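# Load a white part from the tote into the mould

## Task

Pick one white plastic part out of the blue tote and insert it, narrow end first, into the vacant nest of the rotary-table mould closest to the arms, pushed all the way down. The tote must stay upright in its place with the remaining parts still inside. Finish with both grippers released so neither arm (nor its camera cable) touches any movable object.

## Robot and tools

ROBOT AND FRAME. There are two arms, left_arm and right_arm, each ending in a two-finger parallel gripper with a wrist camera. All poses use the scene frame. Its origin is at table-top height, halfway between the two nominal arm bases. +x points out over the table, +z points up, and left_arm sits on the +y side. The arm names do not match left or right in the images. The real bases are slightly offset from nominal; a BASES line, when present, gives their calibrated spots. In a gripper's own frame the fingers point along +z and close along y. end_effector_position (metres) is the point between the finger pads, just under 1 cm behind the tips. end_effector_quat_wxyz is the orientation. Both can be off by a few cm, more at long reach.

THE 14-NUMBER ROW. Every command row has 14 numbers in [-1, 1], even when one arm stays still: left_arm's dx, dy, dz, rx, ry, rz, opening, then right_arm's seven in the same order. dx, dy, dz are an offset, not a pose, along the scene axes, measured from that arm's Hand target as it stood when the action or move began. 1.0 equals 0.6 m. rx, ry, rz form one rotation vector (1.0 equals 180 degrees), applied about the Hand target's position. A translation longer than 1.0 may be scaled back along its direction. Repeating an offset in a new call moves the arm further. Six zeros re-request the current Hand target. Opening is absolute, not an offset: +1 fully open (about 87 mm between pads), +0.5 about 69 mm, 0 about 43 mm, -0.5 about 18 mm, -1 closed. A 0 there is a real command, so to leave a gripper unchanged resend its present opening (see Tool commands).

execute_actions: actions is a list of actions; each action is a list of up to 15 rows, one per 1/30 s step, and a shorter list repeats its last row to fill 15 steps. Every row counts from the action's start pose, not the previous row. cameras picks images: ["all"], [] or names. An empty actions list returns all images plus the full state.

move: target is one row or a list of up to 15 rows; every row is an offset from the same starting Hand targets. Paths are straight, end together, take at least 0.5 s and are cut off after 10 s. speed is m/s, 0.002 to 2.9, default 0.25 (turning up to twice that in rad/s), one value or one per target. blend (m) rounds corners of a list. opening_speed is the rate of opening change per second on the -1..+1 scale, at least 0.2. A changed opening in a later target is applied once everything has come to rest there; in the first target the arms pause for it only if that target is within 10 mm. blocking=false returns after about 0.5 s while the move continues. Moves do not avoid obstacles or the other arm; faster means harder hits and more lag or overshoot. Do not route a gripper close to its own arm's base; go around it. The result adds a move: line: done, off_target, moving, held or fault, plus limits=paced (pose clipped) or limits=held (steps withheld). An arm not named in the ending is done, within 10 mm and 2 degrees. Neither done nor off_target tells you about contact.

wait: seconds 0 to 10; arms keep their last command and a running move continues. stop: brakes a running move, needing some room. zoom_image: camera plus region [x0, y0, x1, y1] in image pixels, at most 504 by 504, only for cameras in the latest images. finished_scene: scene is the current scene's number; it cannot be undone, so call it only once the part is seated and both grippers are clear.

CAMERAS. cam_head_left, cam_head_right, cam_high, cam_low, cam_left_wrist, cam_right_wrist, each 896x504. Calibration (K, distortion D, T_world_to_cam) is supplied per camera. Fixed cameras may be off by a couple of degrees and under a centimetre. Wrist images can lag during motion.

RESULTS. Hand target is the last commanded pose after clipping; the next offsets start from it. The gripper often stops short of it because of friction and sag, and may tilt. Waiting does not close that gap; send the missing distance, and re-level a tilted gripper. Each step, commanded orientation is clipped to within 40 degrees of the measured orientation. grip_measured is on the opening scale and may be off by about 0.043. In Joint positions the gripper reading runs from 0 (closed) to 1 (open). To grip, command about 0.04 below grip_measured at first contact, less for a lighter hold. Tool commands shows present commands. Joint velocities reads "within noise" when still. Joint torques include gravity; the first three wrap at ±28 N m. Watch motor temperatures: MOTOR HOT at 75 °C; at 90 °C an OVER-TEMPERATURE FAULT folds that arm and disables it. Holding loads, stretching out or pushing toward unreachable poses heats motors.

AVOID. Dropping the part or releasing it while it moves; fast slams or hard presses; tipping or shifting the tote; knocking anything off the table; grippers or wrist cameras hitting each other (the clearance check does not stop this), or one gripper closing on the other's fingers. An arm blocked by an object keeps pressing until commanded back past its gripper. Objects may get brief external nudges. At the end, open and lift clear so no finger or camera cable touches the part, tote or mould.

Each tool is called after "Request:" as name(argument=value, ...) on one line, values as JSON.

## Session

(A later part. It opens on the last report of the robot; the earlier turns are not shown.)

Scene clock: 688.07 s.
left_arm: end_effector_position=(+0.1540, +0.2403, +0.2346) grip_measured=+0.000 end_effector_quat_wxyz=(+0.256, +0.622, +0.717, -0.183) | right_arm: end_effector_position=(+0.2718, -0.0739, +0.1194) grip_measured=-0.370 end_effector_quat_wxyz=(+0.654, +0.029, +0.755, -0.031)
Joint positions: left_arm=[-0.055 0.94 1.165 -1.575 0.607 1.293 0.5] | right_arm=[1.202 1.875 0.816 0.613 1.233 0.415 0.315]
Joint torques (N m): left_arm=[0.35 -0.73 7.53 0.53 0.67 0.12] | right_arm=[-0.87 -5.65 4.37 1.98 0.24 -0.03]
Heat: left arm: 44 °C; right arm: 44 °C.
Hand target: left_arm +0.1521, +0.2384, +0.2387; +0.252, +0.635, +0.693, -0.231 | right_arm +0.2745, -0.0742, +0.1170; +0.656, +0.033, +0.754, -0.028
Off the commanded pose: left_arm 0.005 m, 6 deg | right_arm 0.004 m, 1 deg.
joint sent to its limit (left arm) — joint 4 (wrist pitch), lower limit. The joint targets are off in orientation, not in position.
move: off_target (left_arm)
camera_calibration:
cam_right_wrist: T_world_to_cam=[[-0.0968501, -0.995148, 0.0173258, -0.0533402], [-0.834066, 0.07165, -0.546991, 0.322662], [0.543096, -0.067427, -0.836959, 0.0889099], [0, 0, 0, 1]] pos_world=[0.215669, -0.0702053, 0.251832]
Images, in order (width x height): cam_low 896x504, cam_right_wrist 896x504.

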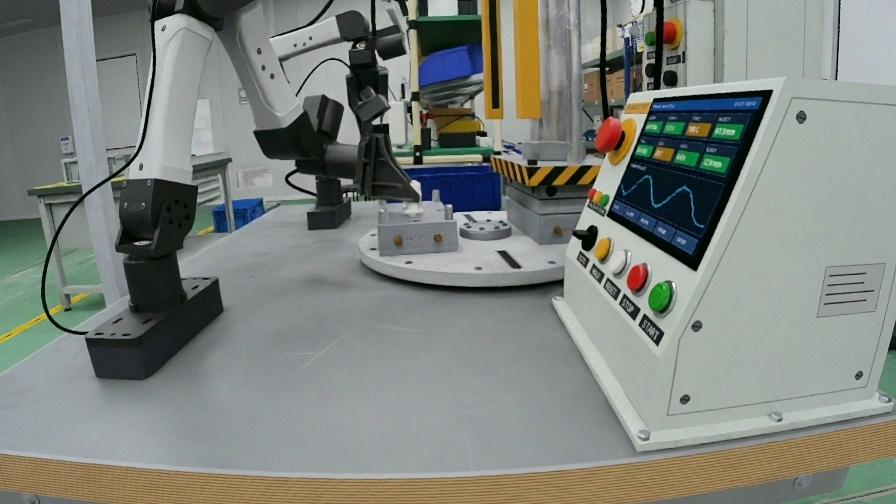

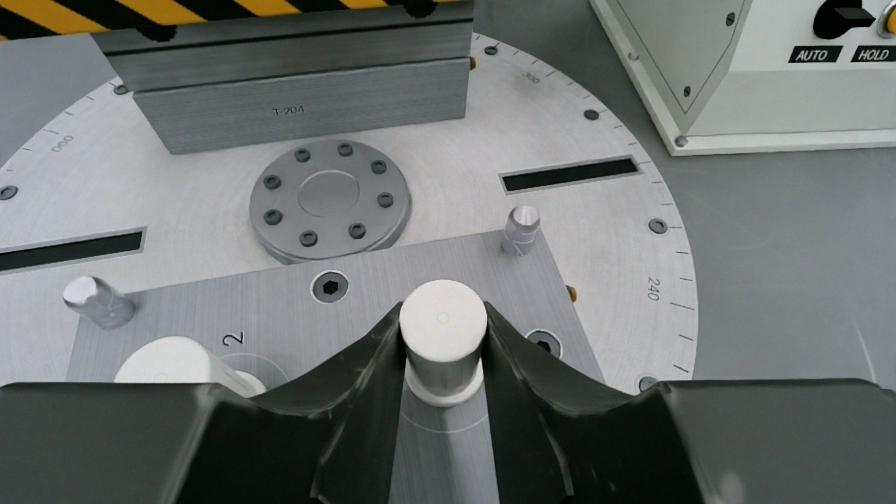

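Nearly seated. Continue with a few mm more than needed, softly.

Request:
move(target=[0,0,0,0,0,0,0,0,0,-0.011,0,0,0,-0.46], cameras=["cam_right_wrist","cam_low"], speed=0.02)

Request:
zoom_image(camera="cam_low", region=[350, 150, 470, 250])

Scene clock: 693.33 s.
left_arm: end_effector_position=(+0.1540, +0.2403, +0.2346) grip_measured=+0.000 end_effector_quat_wxyz=(+0.256, +0.622, +0.717, -0.183) | right_arm: end_effector_position=(+0.2720, -0.0743, +0.1148) grip_measured=-0.370 end_effector_quat_wxyz=(+0.655, +0.032, +0.754, -0.031)
Joint positions: left_arm=[-0.055 0.94 1.165 -1.575 0.607 1.293 0.5] | right_arm=[1.202 1.893 0.809 0.645 1.237 0.412 0.315]
Joint torques (N m): left_arm=[0.36 -0.69 7.5 0.53 0.67 0.12] | right_arm=[-0.99 -5.37 4.38 1.94 0.2 -0.02]
Heat: left arm: 44 °C; right arm: 44 °C.
Hand target: left_arm +0.1521, +0.2384, +0.2387; +0.252, +0.635, +0.693, -0.231 | right_arm +0.2744, -0.0743, +0.1103; +0.656, +0.033, +0.754, -0.028
Off the commanded pose: left_arm 0.005 m, 6 deg | right_arm 0.005 m, 0 deg.
joint sent to its limit (left arm) — joint 4 (wrist pitch), lower limit. The joint targets are off in orientation, not in position.
move: off_target (left_arm)
camera_calibration:
cam_right_wrist: T_world_to_cam=[[-0.100739, -0.99482, 0.0136084, -0.0521107], [-0.831374, 0.0766584, -0.550401, 0.320433], [0.546507, -0.0667602, -0.834789, 0.0837941], [0, 0, 0, 1]] pos_world=[0.215356, -0.0708106, 0.247026]
Images, in order (width x height): cam_low 896x504, cam_right_wrist 896x504.

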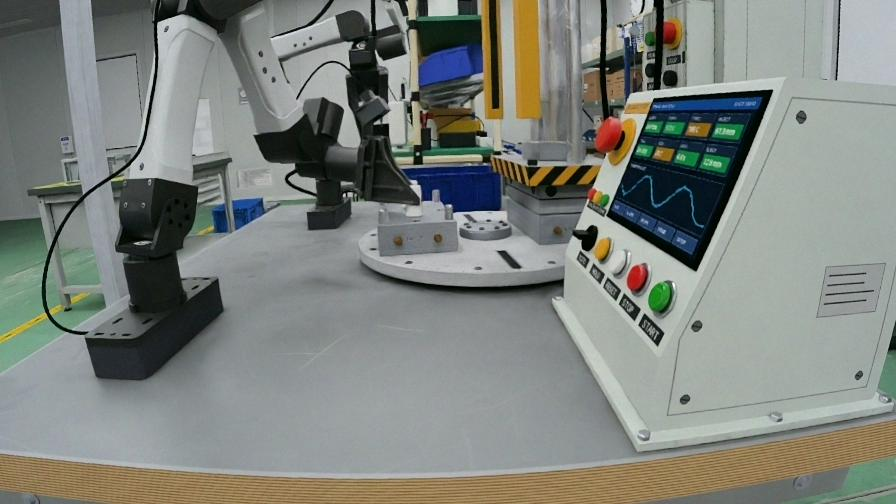

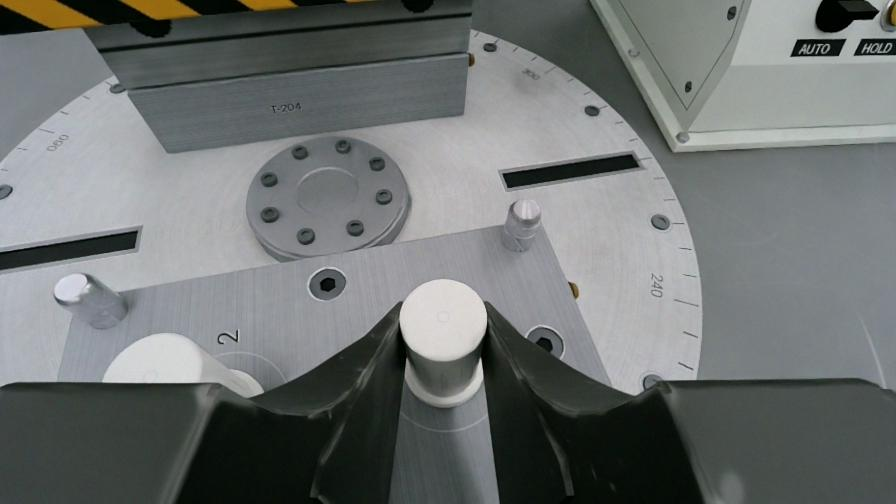

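Scaled by 4.200 from the camera's 896x504 image, which has a finer 1280x720 frame.

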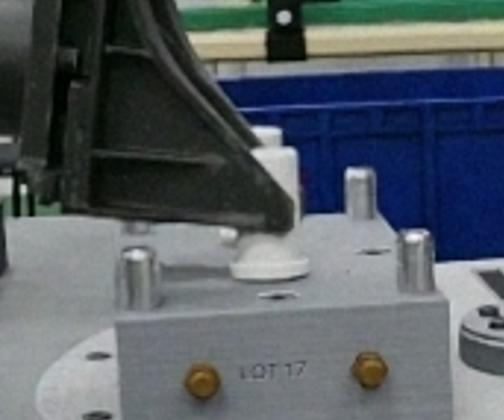

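Request:
move(target=[0,0,0,0,0,0,0,0,0,-0.006,0,0,0,-0.46], cameras=["cam_right_wrist","cam_low"], speed=0.02)

Request:
zoom_image(camera="cam_low", region=[390, 180, 440, 230])

Scene clock: 699.93 s.
left_arm: end_effector_position=(+0.1540, +0.2403, +0.2346) grip_measured=+0.000 end_effector_quat_wxyz=(+0.256, +0.622, +0.717, -0.183) | right_arm: end_effector_position=(+0.2726, -0.0743, +0.1142) grip_measured=-0.370 end_effector_quat_wxyz=(+0.657, +0.036, +0.752, -0.030)
Joint positions: left_arm=[-0.055 0.94 1.165 -1.575 0.607 1.293 0.5] | right_arm=[1.202 1.901 0.809 0.662 1.244 0.411 0.315]
Joint torques (N m): left_arm=[0.36 -0.69 7.49 0.53 0.67 0.12] | right_arm=[-0.94 -5.12 4.01 1.94 0.14 -0.03]
Heat: left arm: 44 °C; right arm: 44 °C.
Hand target: left_arm +0.1521, +0.2384, +0.2387; +0.252, +0.635, +0.693, -0.231 | right_arm +0.2745, -0.0742, +0.1068; +0.656, +0.033, +0.754, -0.028
Off the commanded pose: left_arm 0.005 m, 6 deg | right_arm 0.008 m, 1 deg.
joint sent to its limit (left arm) — joint 4 (wrist pitch), lower limit. The joint targets are off in orientation, not in position.
move: off_target (left_arm)
camera_calibration:
cam_right_wrist: T_world_to_cam=[[-0.106873, -0.994247, 0.00717292, -0.0495832], [-0.827646, 0.0849623, -0.554783, 0.320649], [0.550982, -0.0652279, -0.831964, 0.0815784], [0, 0, 0, 1]] pos_world=[0.215137, -0.0712198, 0.246117]
Images, in order (width x height): cam_low 896x504, cam_right_wrist 896x504.

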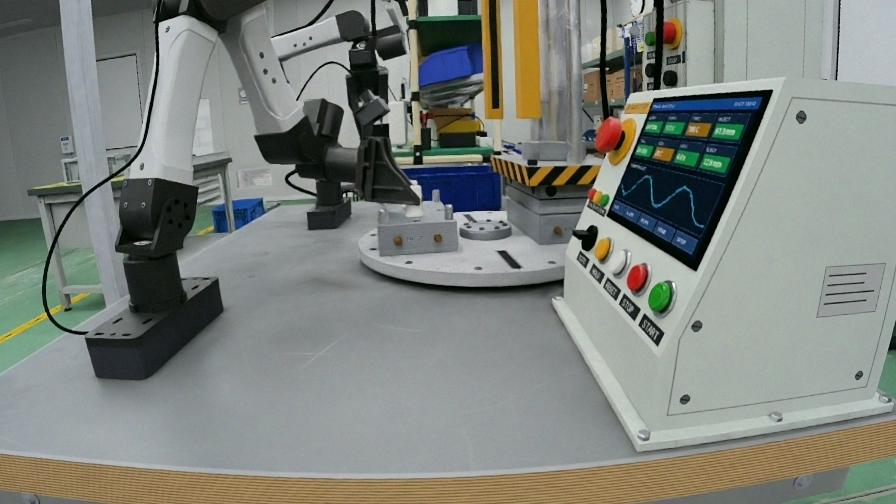

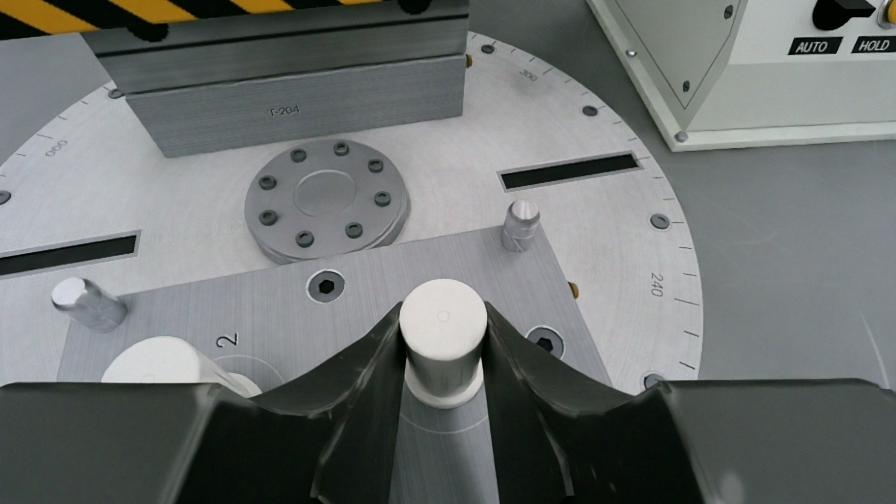

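Scaled by 10.080 from the camera's 896x504 image, which has a finer 1280x720 frame.

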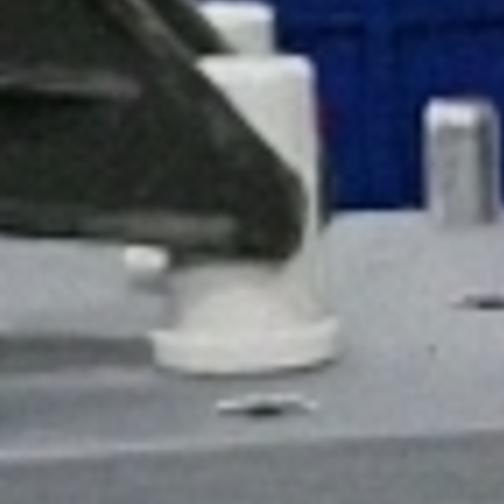

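Request:
move(target=[[0,0,0,0,0,0,0,-0.001,0,0.008,0,0,0,-0.46],[0,0,0,0,0,0,0,-0.001,0,0.009,0,0,0,-0.1]], cameras=["cam_right_wrist"], speed=0.03, opening_speed=0.3)

Scene clock: 713.50 s.
left_arm: end_effector_position=(+0.1540, +0.2403, +0.2346) grip_measured=+0.000 end_effector_quat_wxyz=(+0.256, +0.622, +0.717, -0.183) | right_arm: end_effector_position=(+0.2728, -0.0739, +0.1140) grip_measured=-0.100 end_effector_quat_wxyz=(+0.657, +0.035, +0.753, -0.029)
Joint positions: left_arm=[-0.055 0.94 1.165 -1.575 0.607 1.293 0.5] | right_arm=[1.201 1.901 0.809 0.663 1.24 0.411 0.45]
Joint torques (N m): left_arm=[0.36 -0.69 7.47 0.53 0.67 0.11] | right_arm=[-0.79 -6.48 4.38 1.7 0.21 0]
Heat: left arm: 44 °C; right arm: 44 °C.
Hand target: left_arm +0.1521, +0.2384, +0.2387; +0.252, +0.635, +0.693, -0.231 | right_arm +0.2739, -0.0742, +0.1122; +0.656, +0.033, +0.754, -0.028
Off the commanded pose: left_arm 0.005 m, 6 deg | right_arm 0.002 m, 0 deg.
joint sent to its limit (left arm) — joint 4 (wrist pitch), lower limit. The joint targets are off in orientation, not in position.
move: off_target (left_arm)
camera_calibration:
cam_right_wrist: T_world_to_cam=[[-0.103763, -0.99458, 0.00661672, -0.049897], [-0.828761, 0.0827818, -0.553445, 0.320615], [0.549898, -0.0629111, -0.832859, 0.0818172], [0, 0, 0, 1]] pos_world=[0.215545, -0.0710204, 0.245915]
Images, in order (width x height): cam_right_wrist 896x504.

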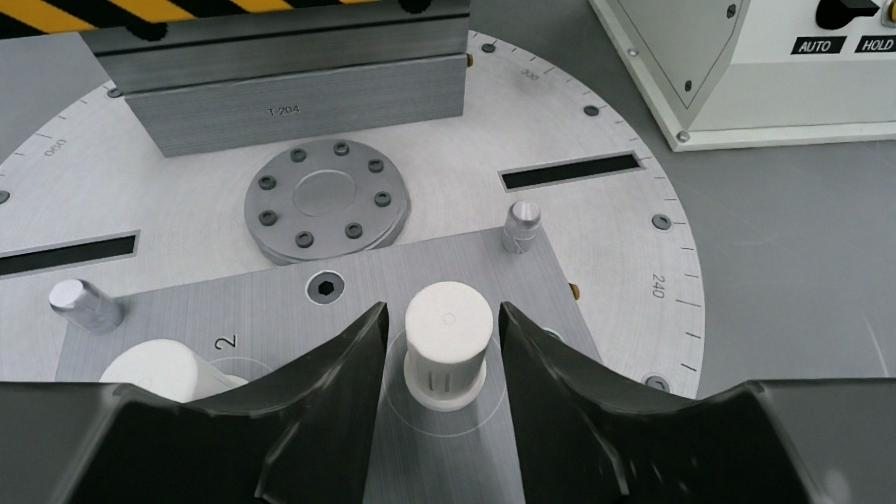

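Request:
move(target=[[0,0,0,0,0,0,0,0,-0.002,0,0,0,0,0.0],[0,0,0,0,0,0,0,-0.19,0.012,0.04,0,0,0,0.0],[0,0,0,0,0,0,0,-0.22,-0.15,0.2,0,0,0,0.0]], cameras=["all"], speed=[0.05,0.1,0.25])

Request:
zoom_image(camera="cam_low", region=[350, 150, 470, 250])

Request:
zoom_image(camera="cam_head_right", region=[430, 220, 580, 350])

Request:
zoom_image(camera="cam_high", region=[180, 150, 380, 320])

Scene clock: 727.40 s.
left_arm: end_effector_position=(+0.1540, +0.2403, +0.2346) grip_measured=+0.000 end_effector_quat_wxyz=(+0.256, +0.622, +0.717, -0.183) | right_arm: end_effector_position=(+0.1417, -0.1661, +0.2291) grip_measured=+0.000 end_effector_quat_wxyz=(+0.654, +0.020, +0.756, -0.021)
Joint positions: left_arm=[-0.055 0.94 1.165 -1.575 0.607 1.293 0.5] | right_arm=[1.599 1.487 1.049 -1.544 1.413 1.98 0.5]
Joint torques (N m): left_arm=[0.35 -0.72 7.51 0.53 0.66 0.12] | right_arm=[-0.87 -3.11 7.23 -0.49 0.5 0.14]
Heat: left arm: 44 °C; right arm: 45 °C.
Hand target: left_arm +0.1521, +0.2384, +0.2387; +0.252, +0.635, +0.693, -0.231 | right_arm +0.1419, -0.1642, +0.2322; +0.656, +0.032, +0.754, -0.028
Off the commanded pose: left_arm 0.005 m, 6 deg | right_arm 0.004 m, 2 deg.
joint sent to its limit (left arm) — joint 4 (wrist pitch), lower limit. The joint targets are off in orientation, not in position.
joint sent to its limit (right arm) — joint 4 (wrist pitch), lower limit. The joint targets still meet the commanded pose.
move: off_target (left_arm)
camera_calibration:
cam_left_wrist: T_world_to_cam=[[-0.986029, -0.159816, -0.0469619, 0.19794], [-0.16644, 0.95653, 0.239473, -0.238699], [0.00664883, 0.243944, -0.969767, 0.302756], [0, 0, 0, 1]] pos_world=[0.153433, 0.186102, 0.36006]
cam_right_wrist: T_world_to_cam=[[-0.0708559, -0.997377, 0.0148034, -0.163058], [-0.836113, 0.0512931, -0.546155, 0.277458], [0.543963, -0.0510756, -0.837554, 0.247839], [0, 0, 0, 1]] pos_world=[0.0856175, -0.164204, 0.361527]

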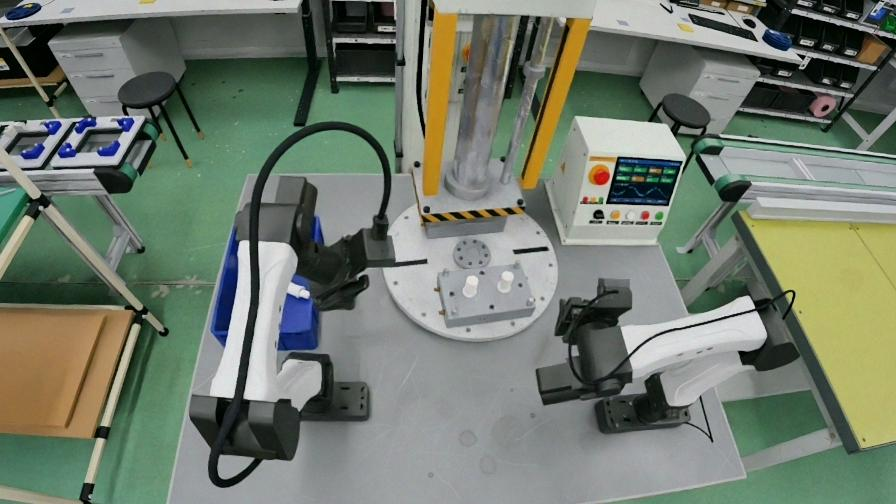

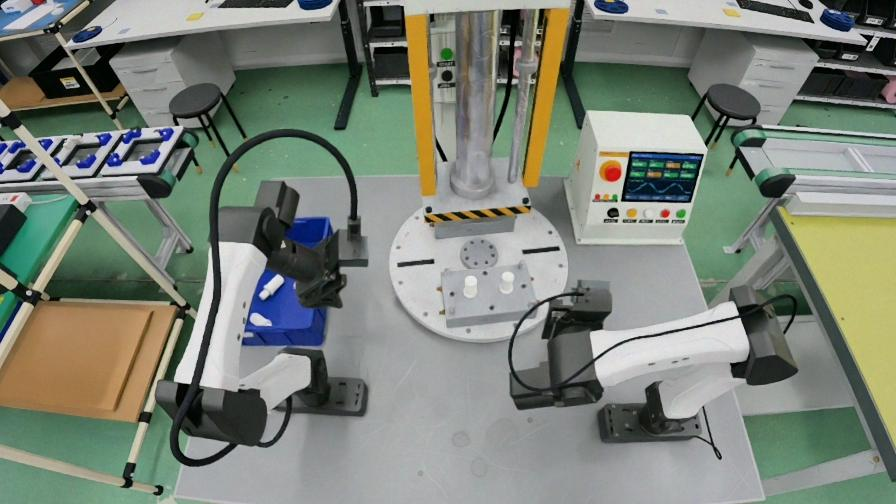

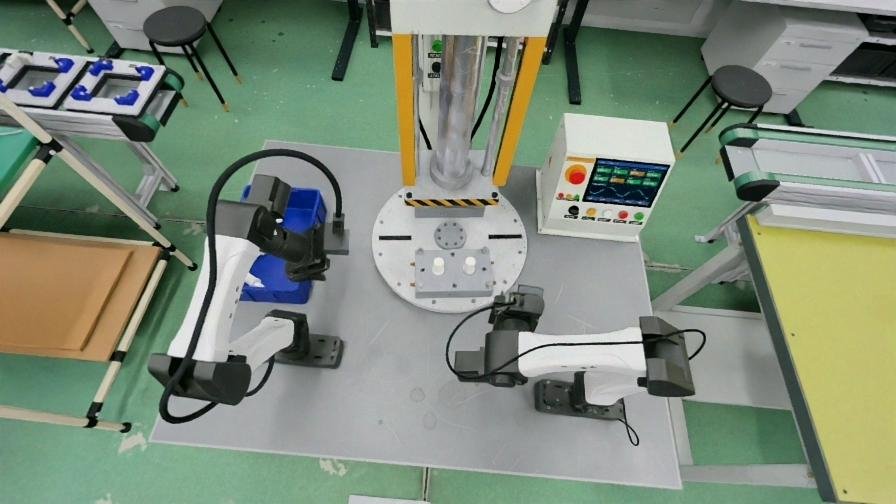

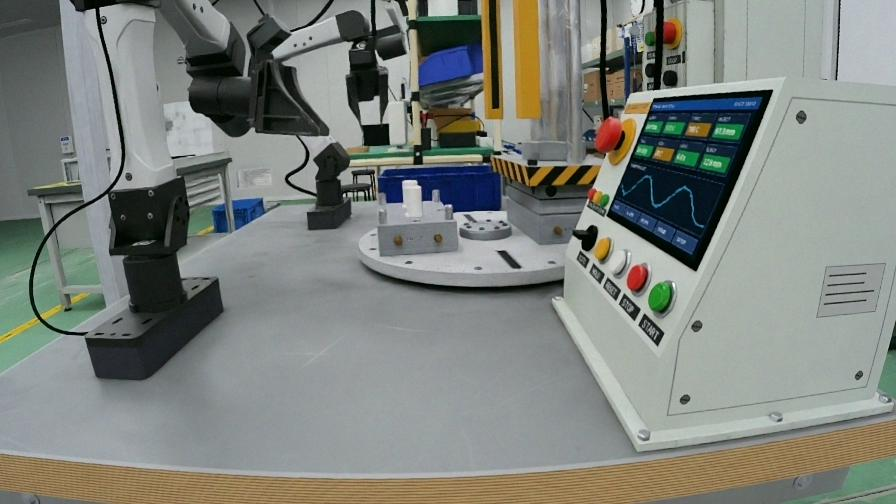

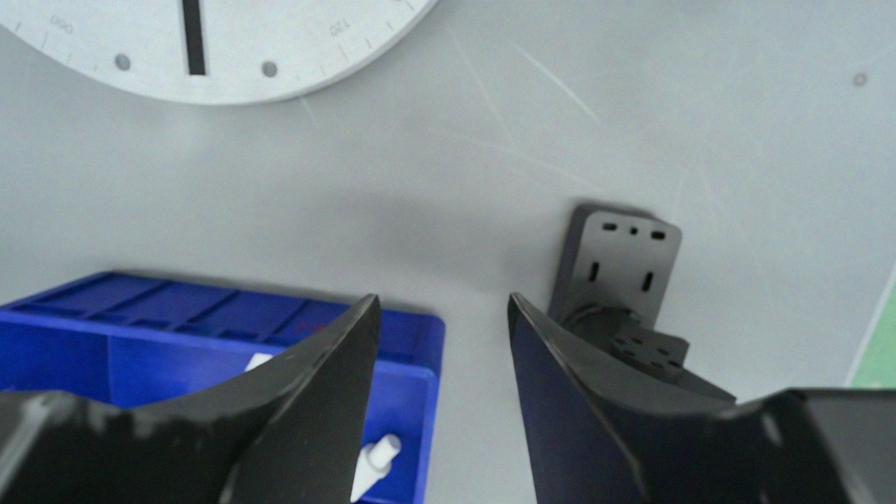

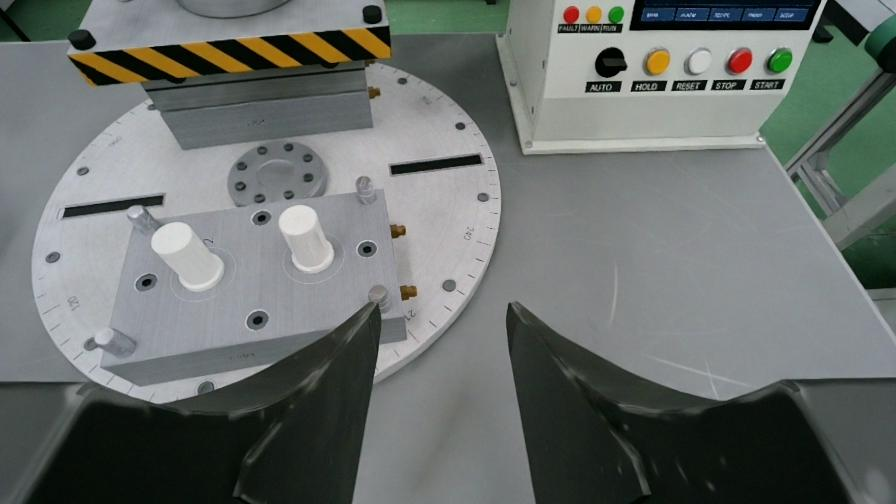

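Scaled by 4.200 from the camera's 896x504 image, which has a finer 1280x720 frame.

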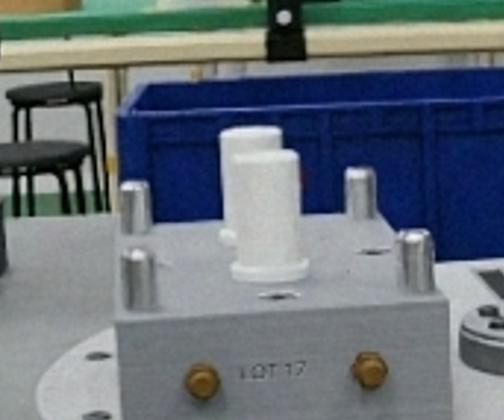

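Scaled by 3.360 from the camera's 896x504 image, which has a finer 1280x720 frame.

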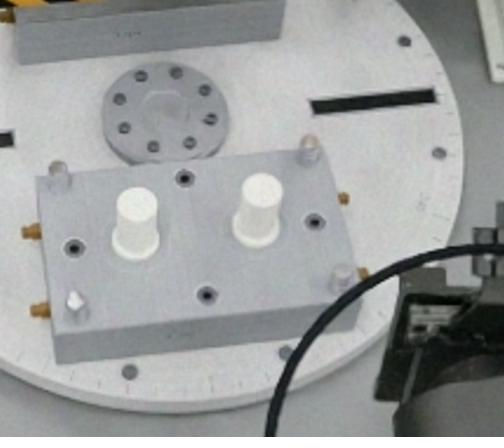

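Scaled by 2.520 from the camera's 896x504 image, which has a finer 1280x720 frame.

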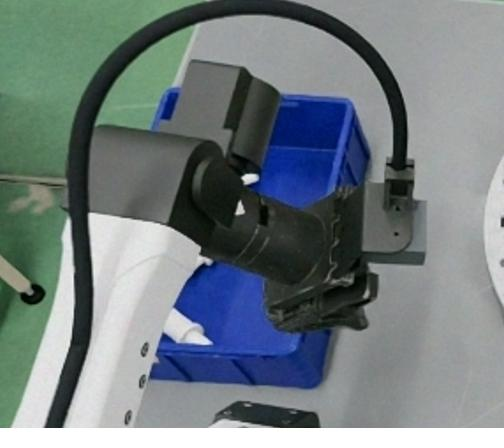

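Request:
finished_scene(scene=1)

The scene is finished: the task was done.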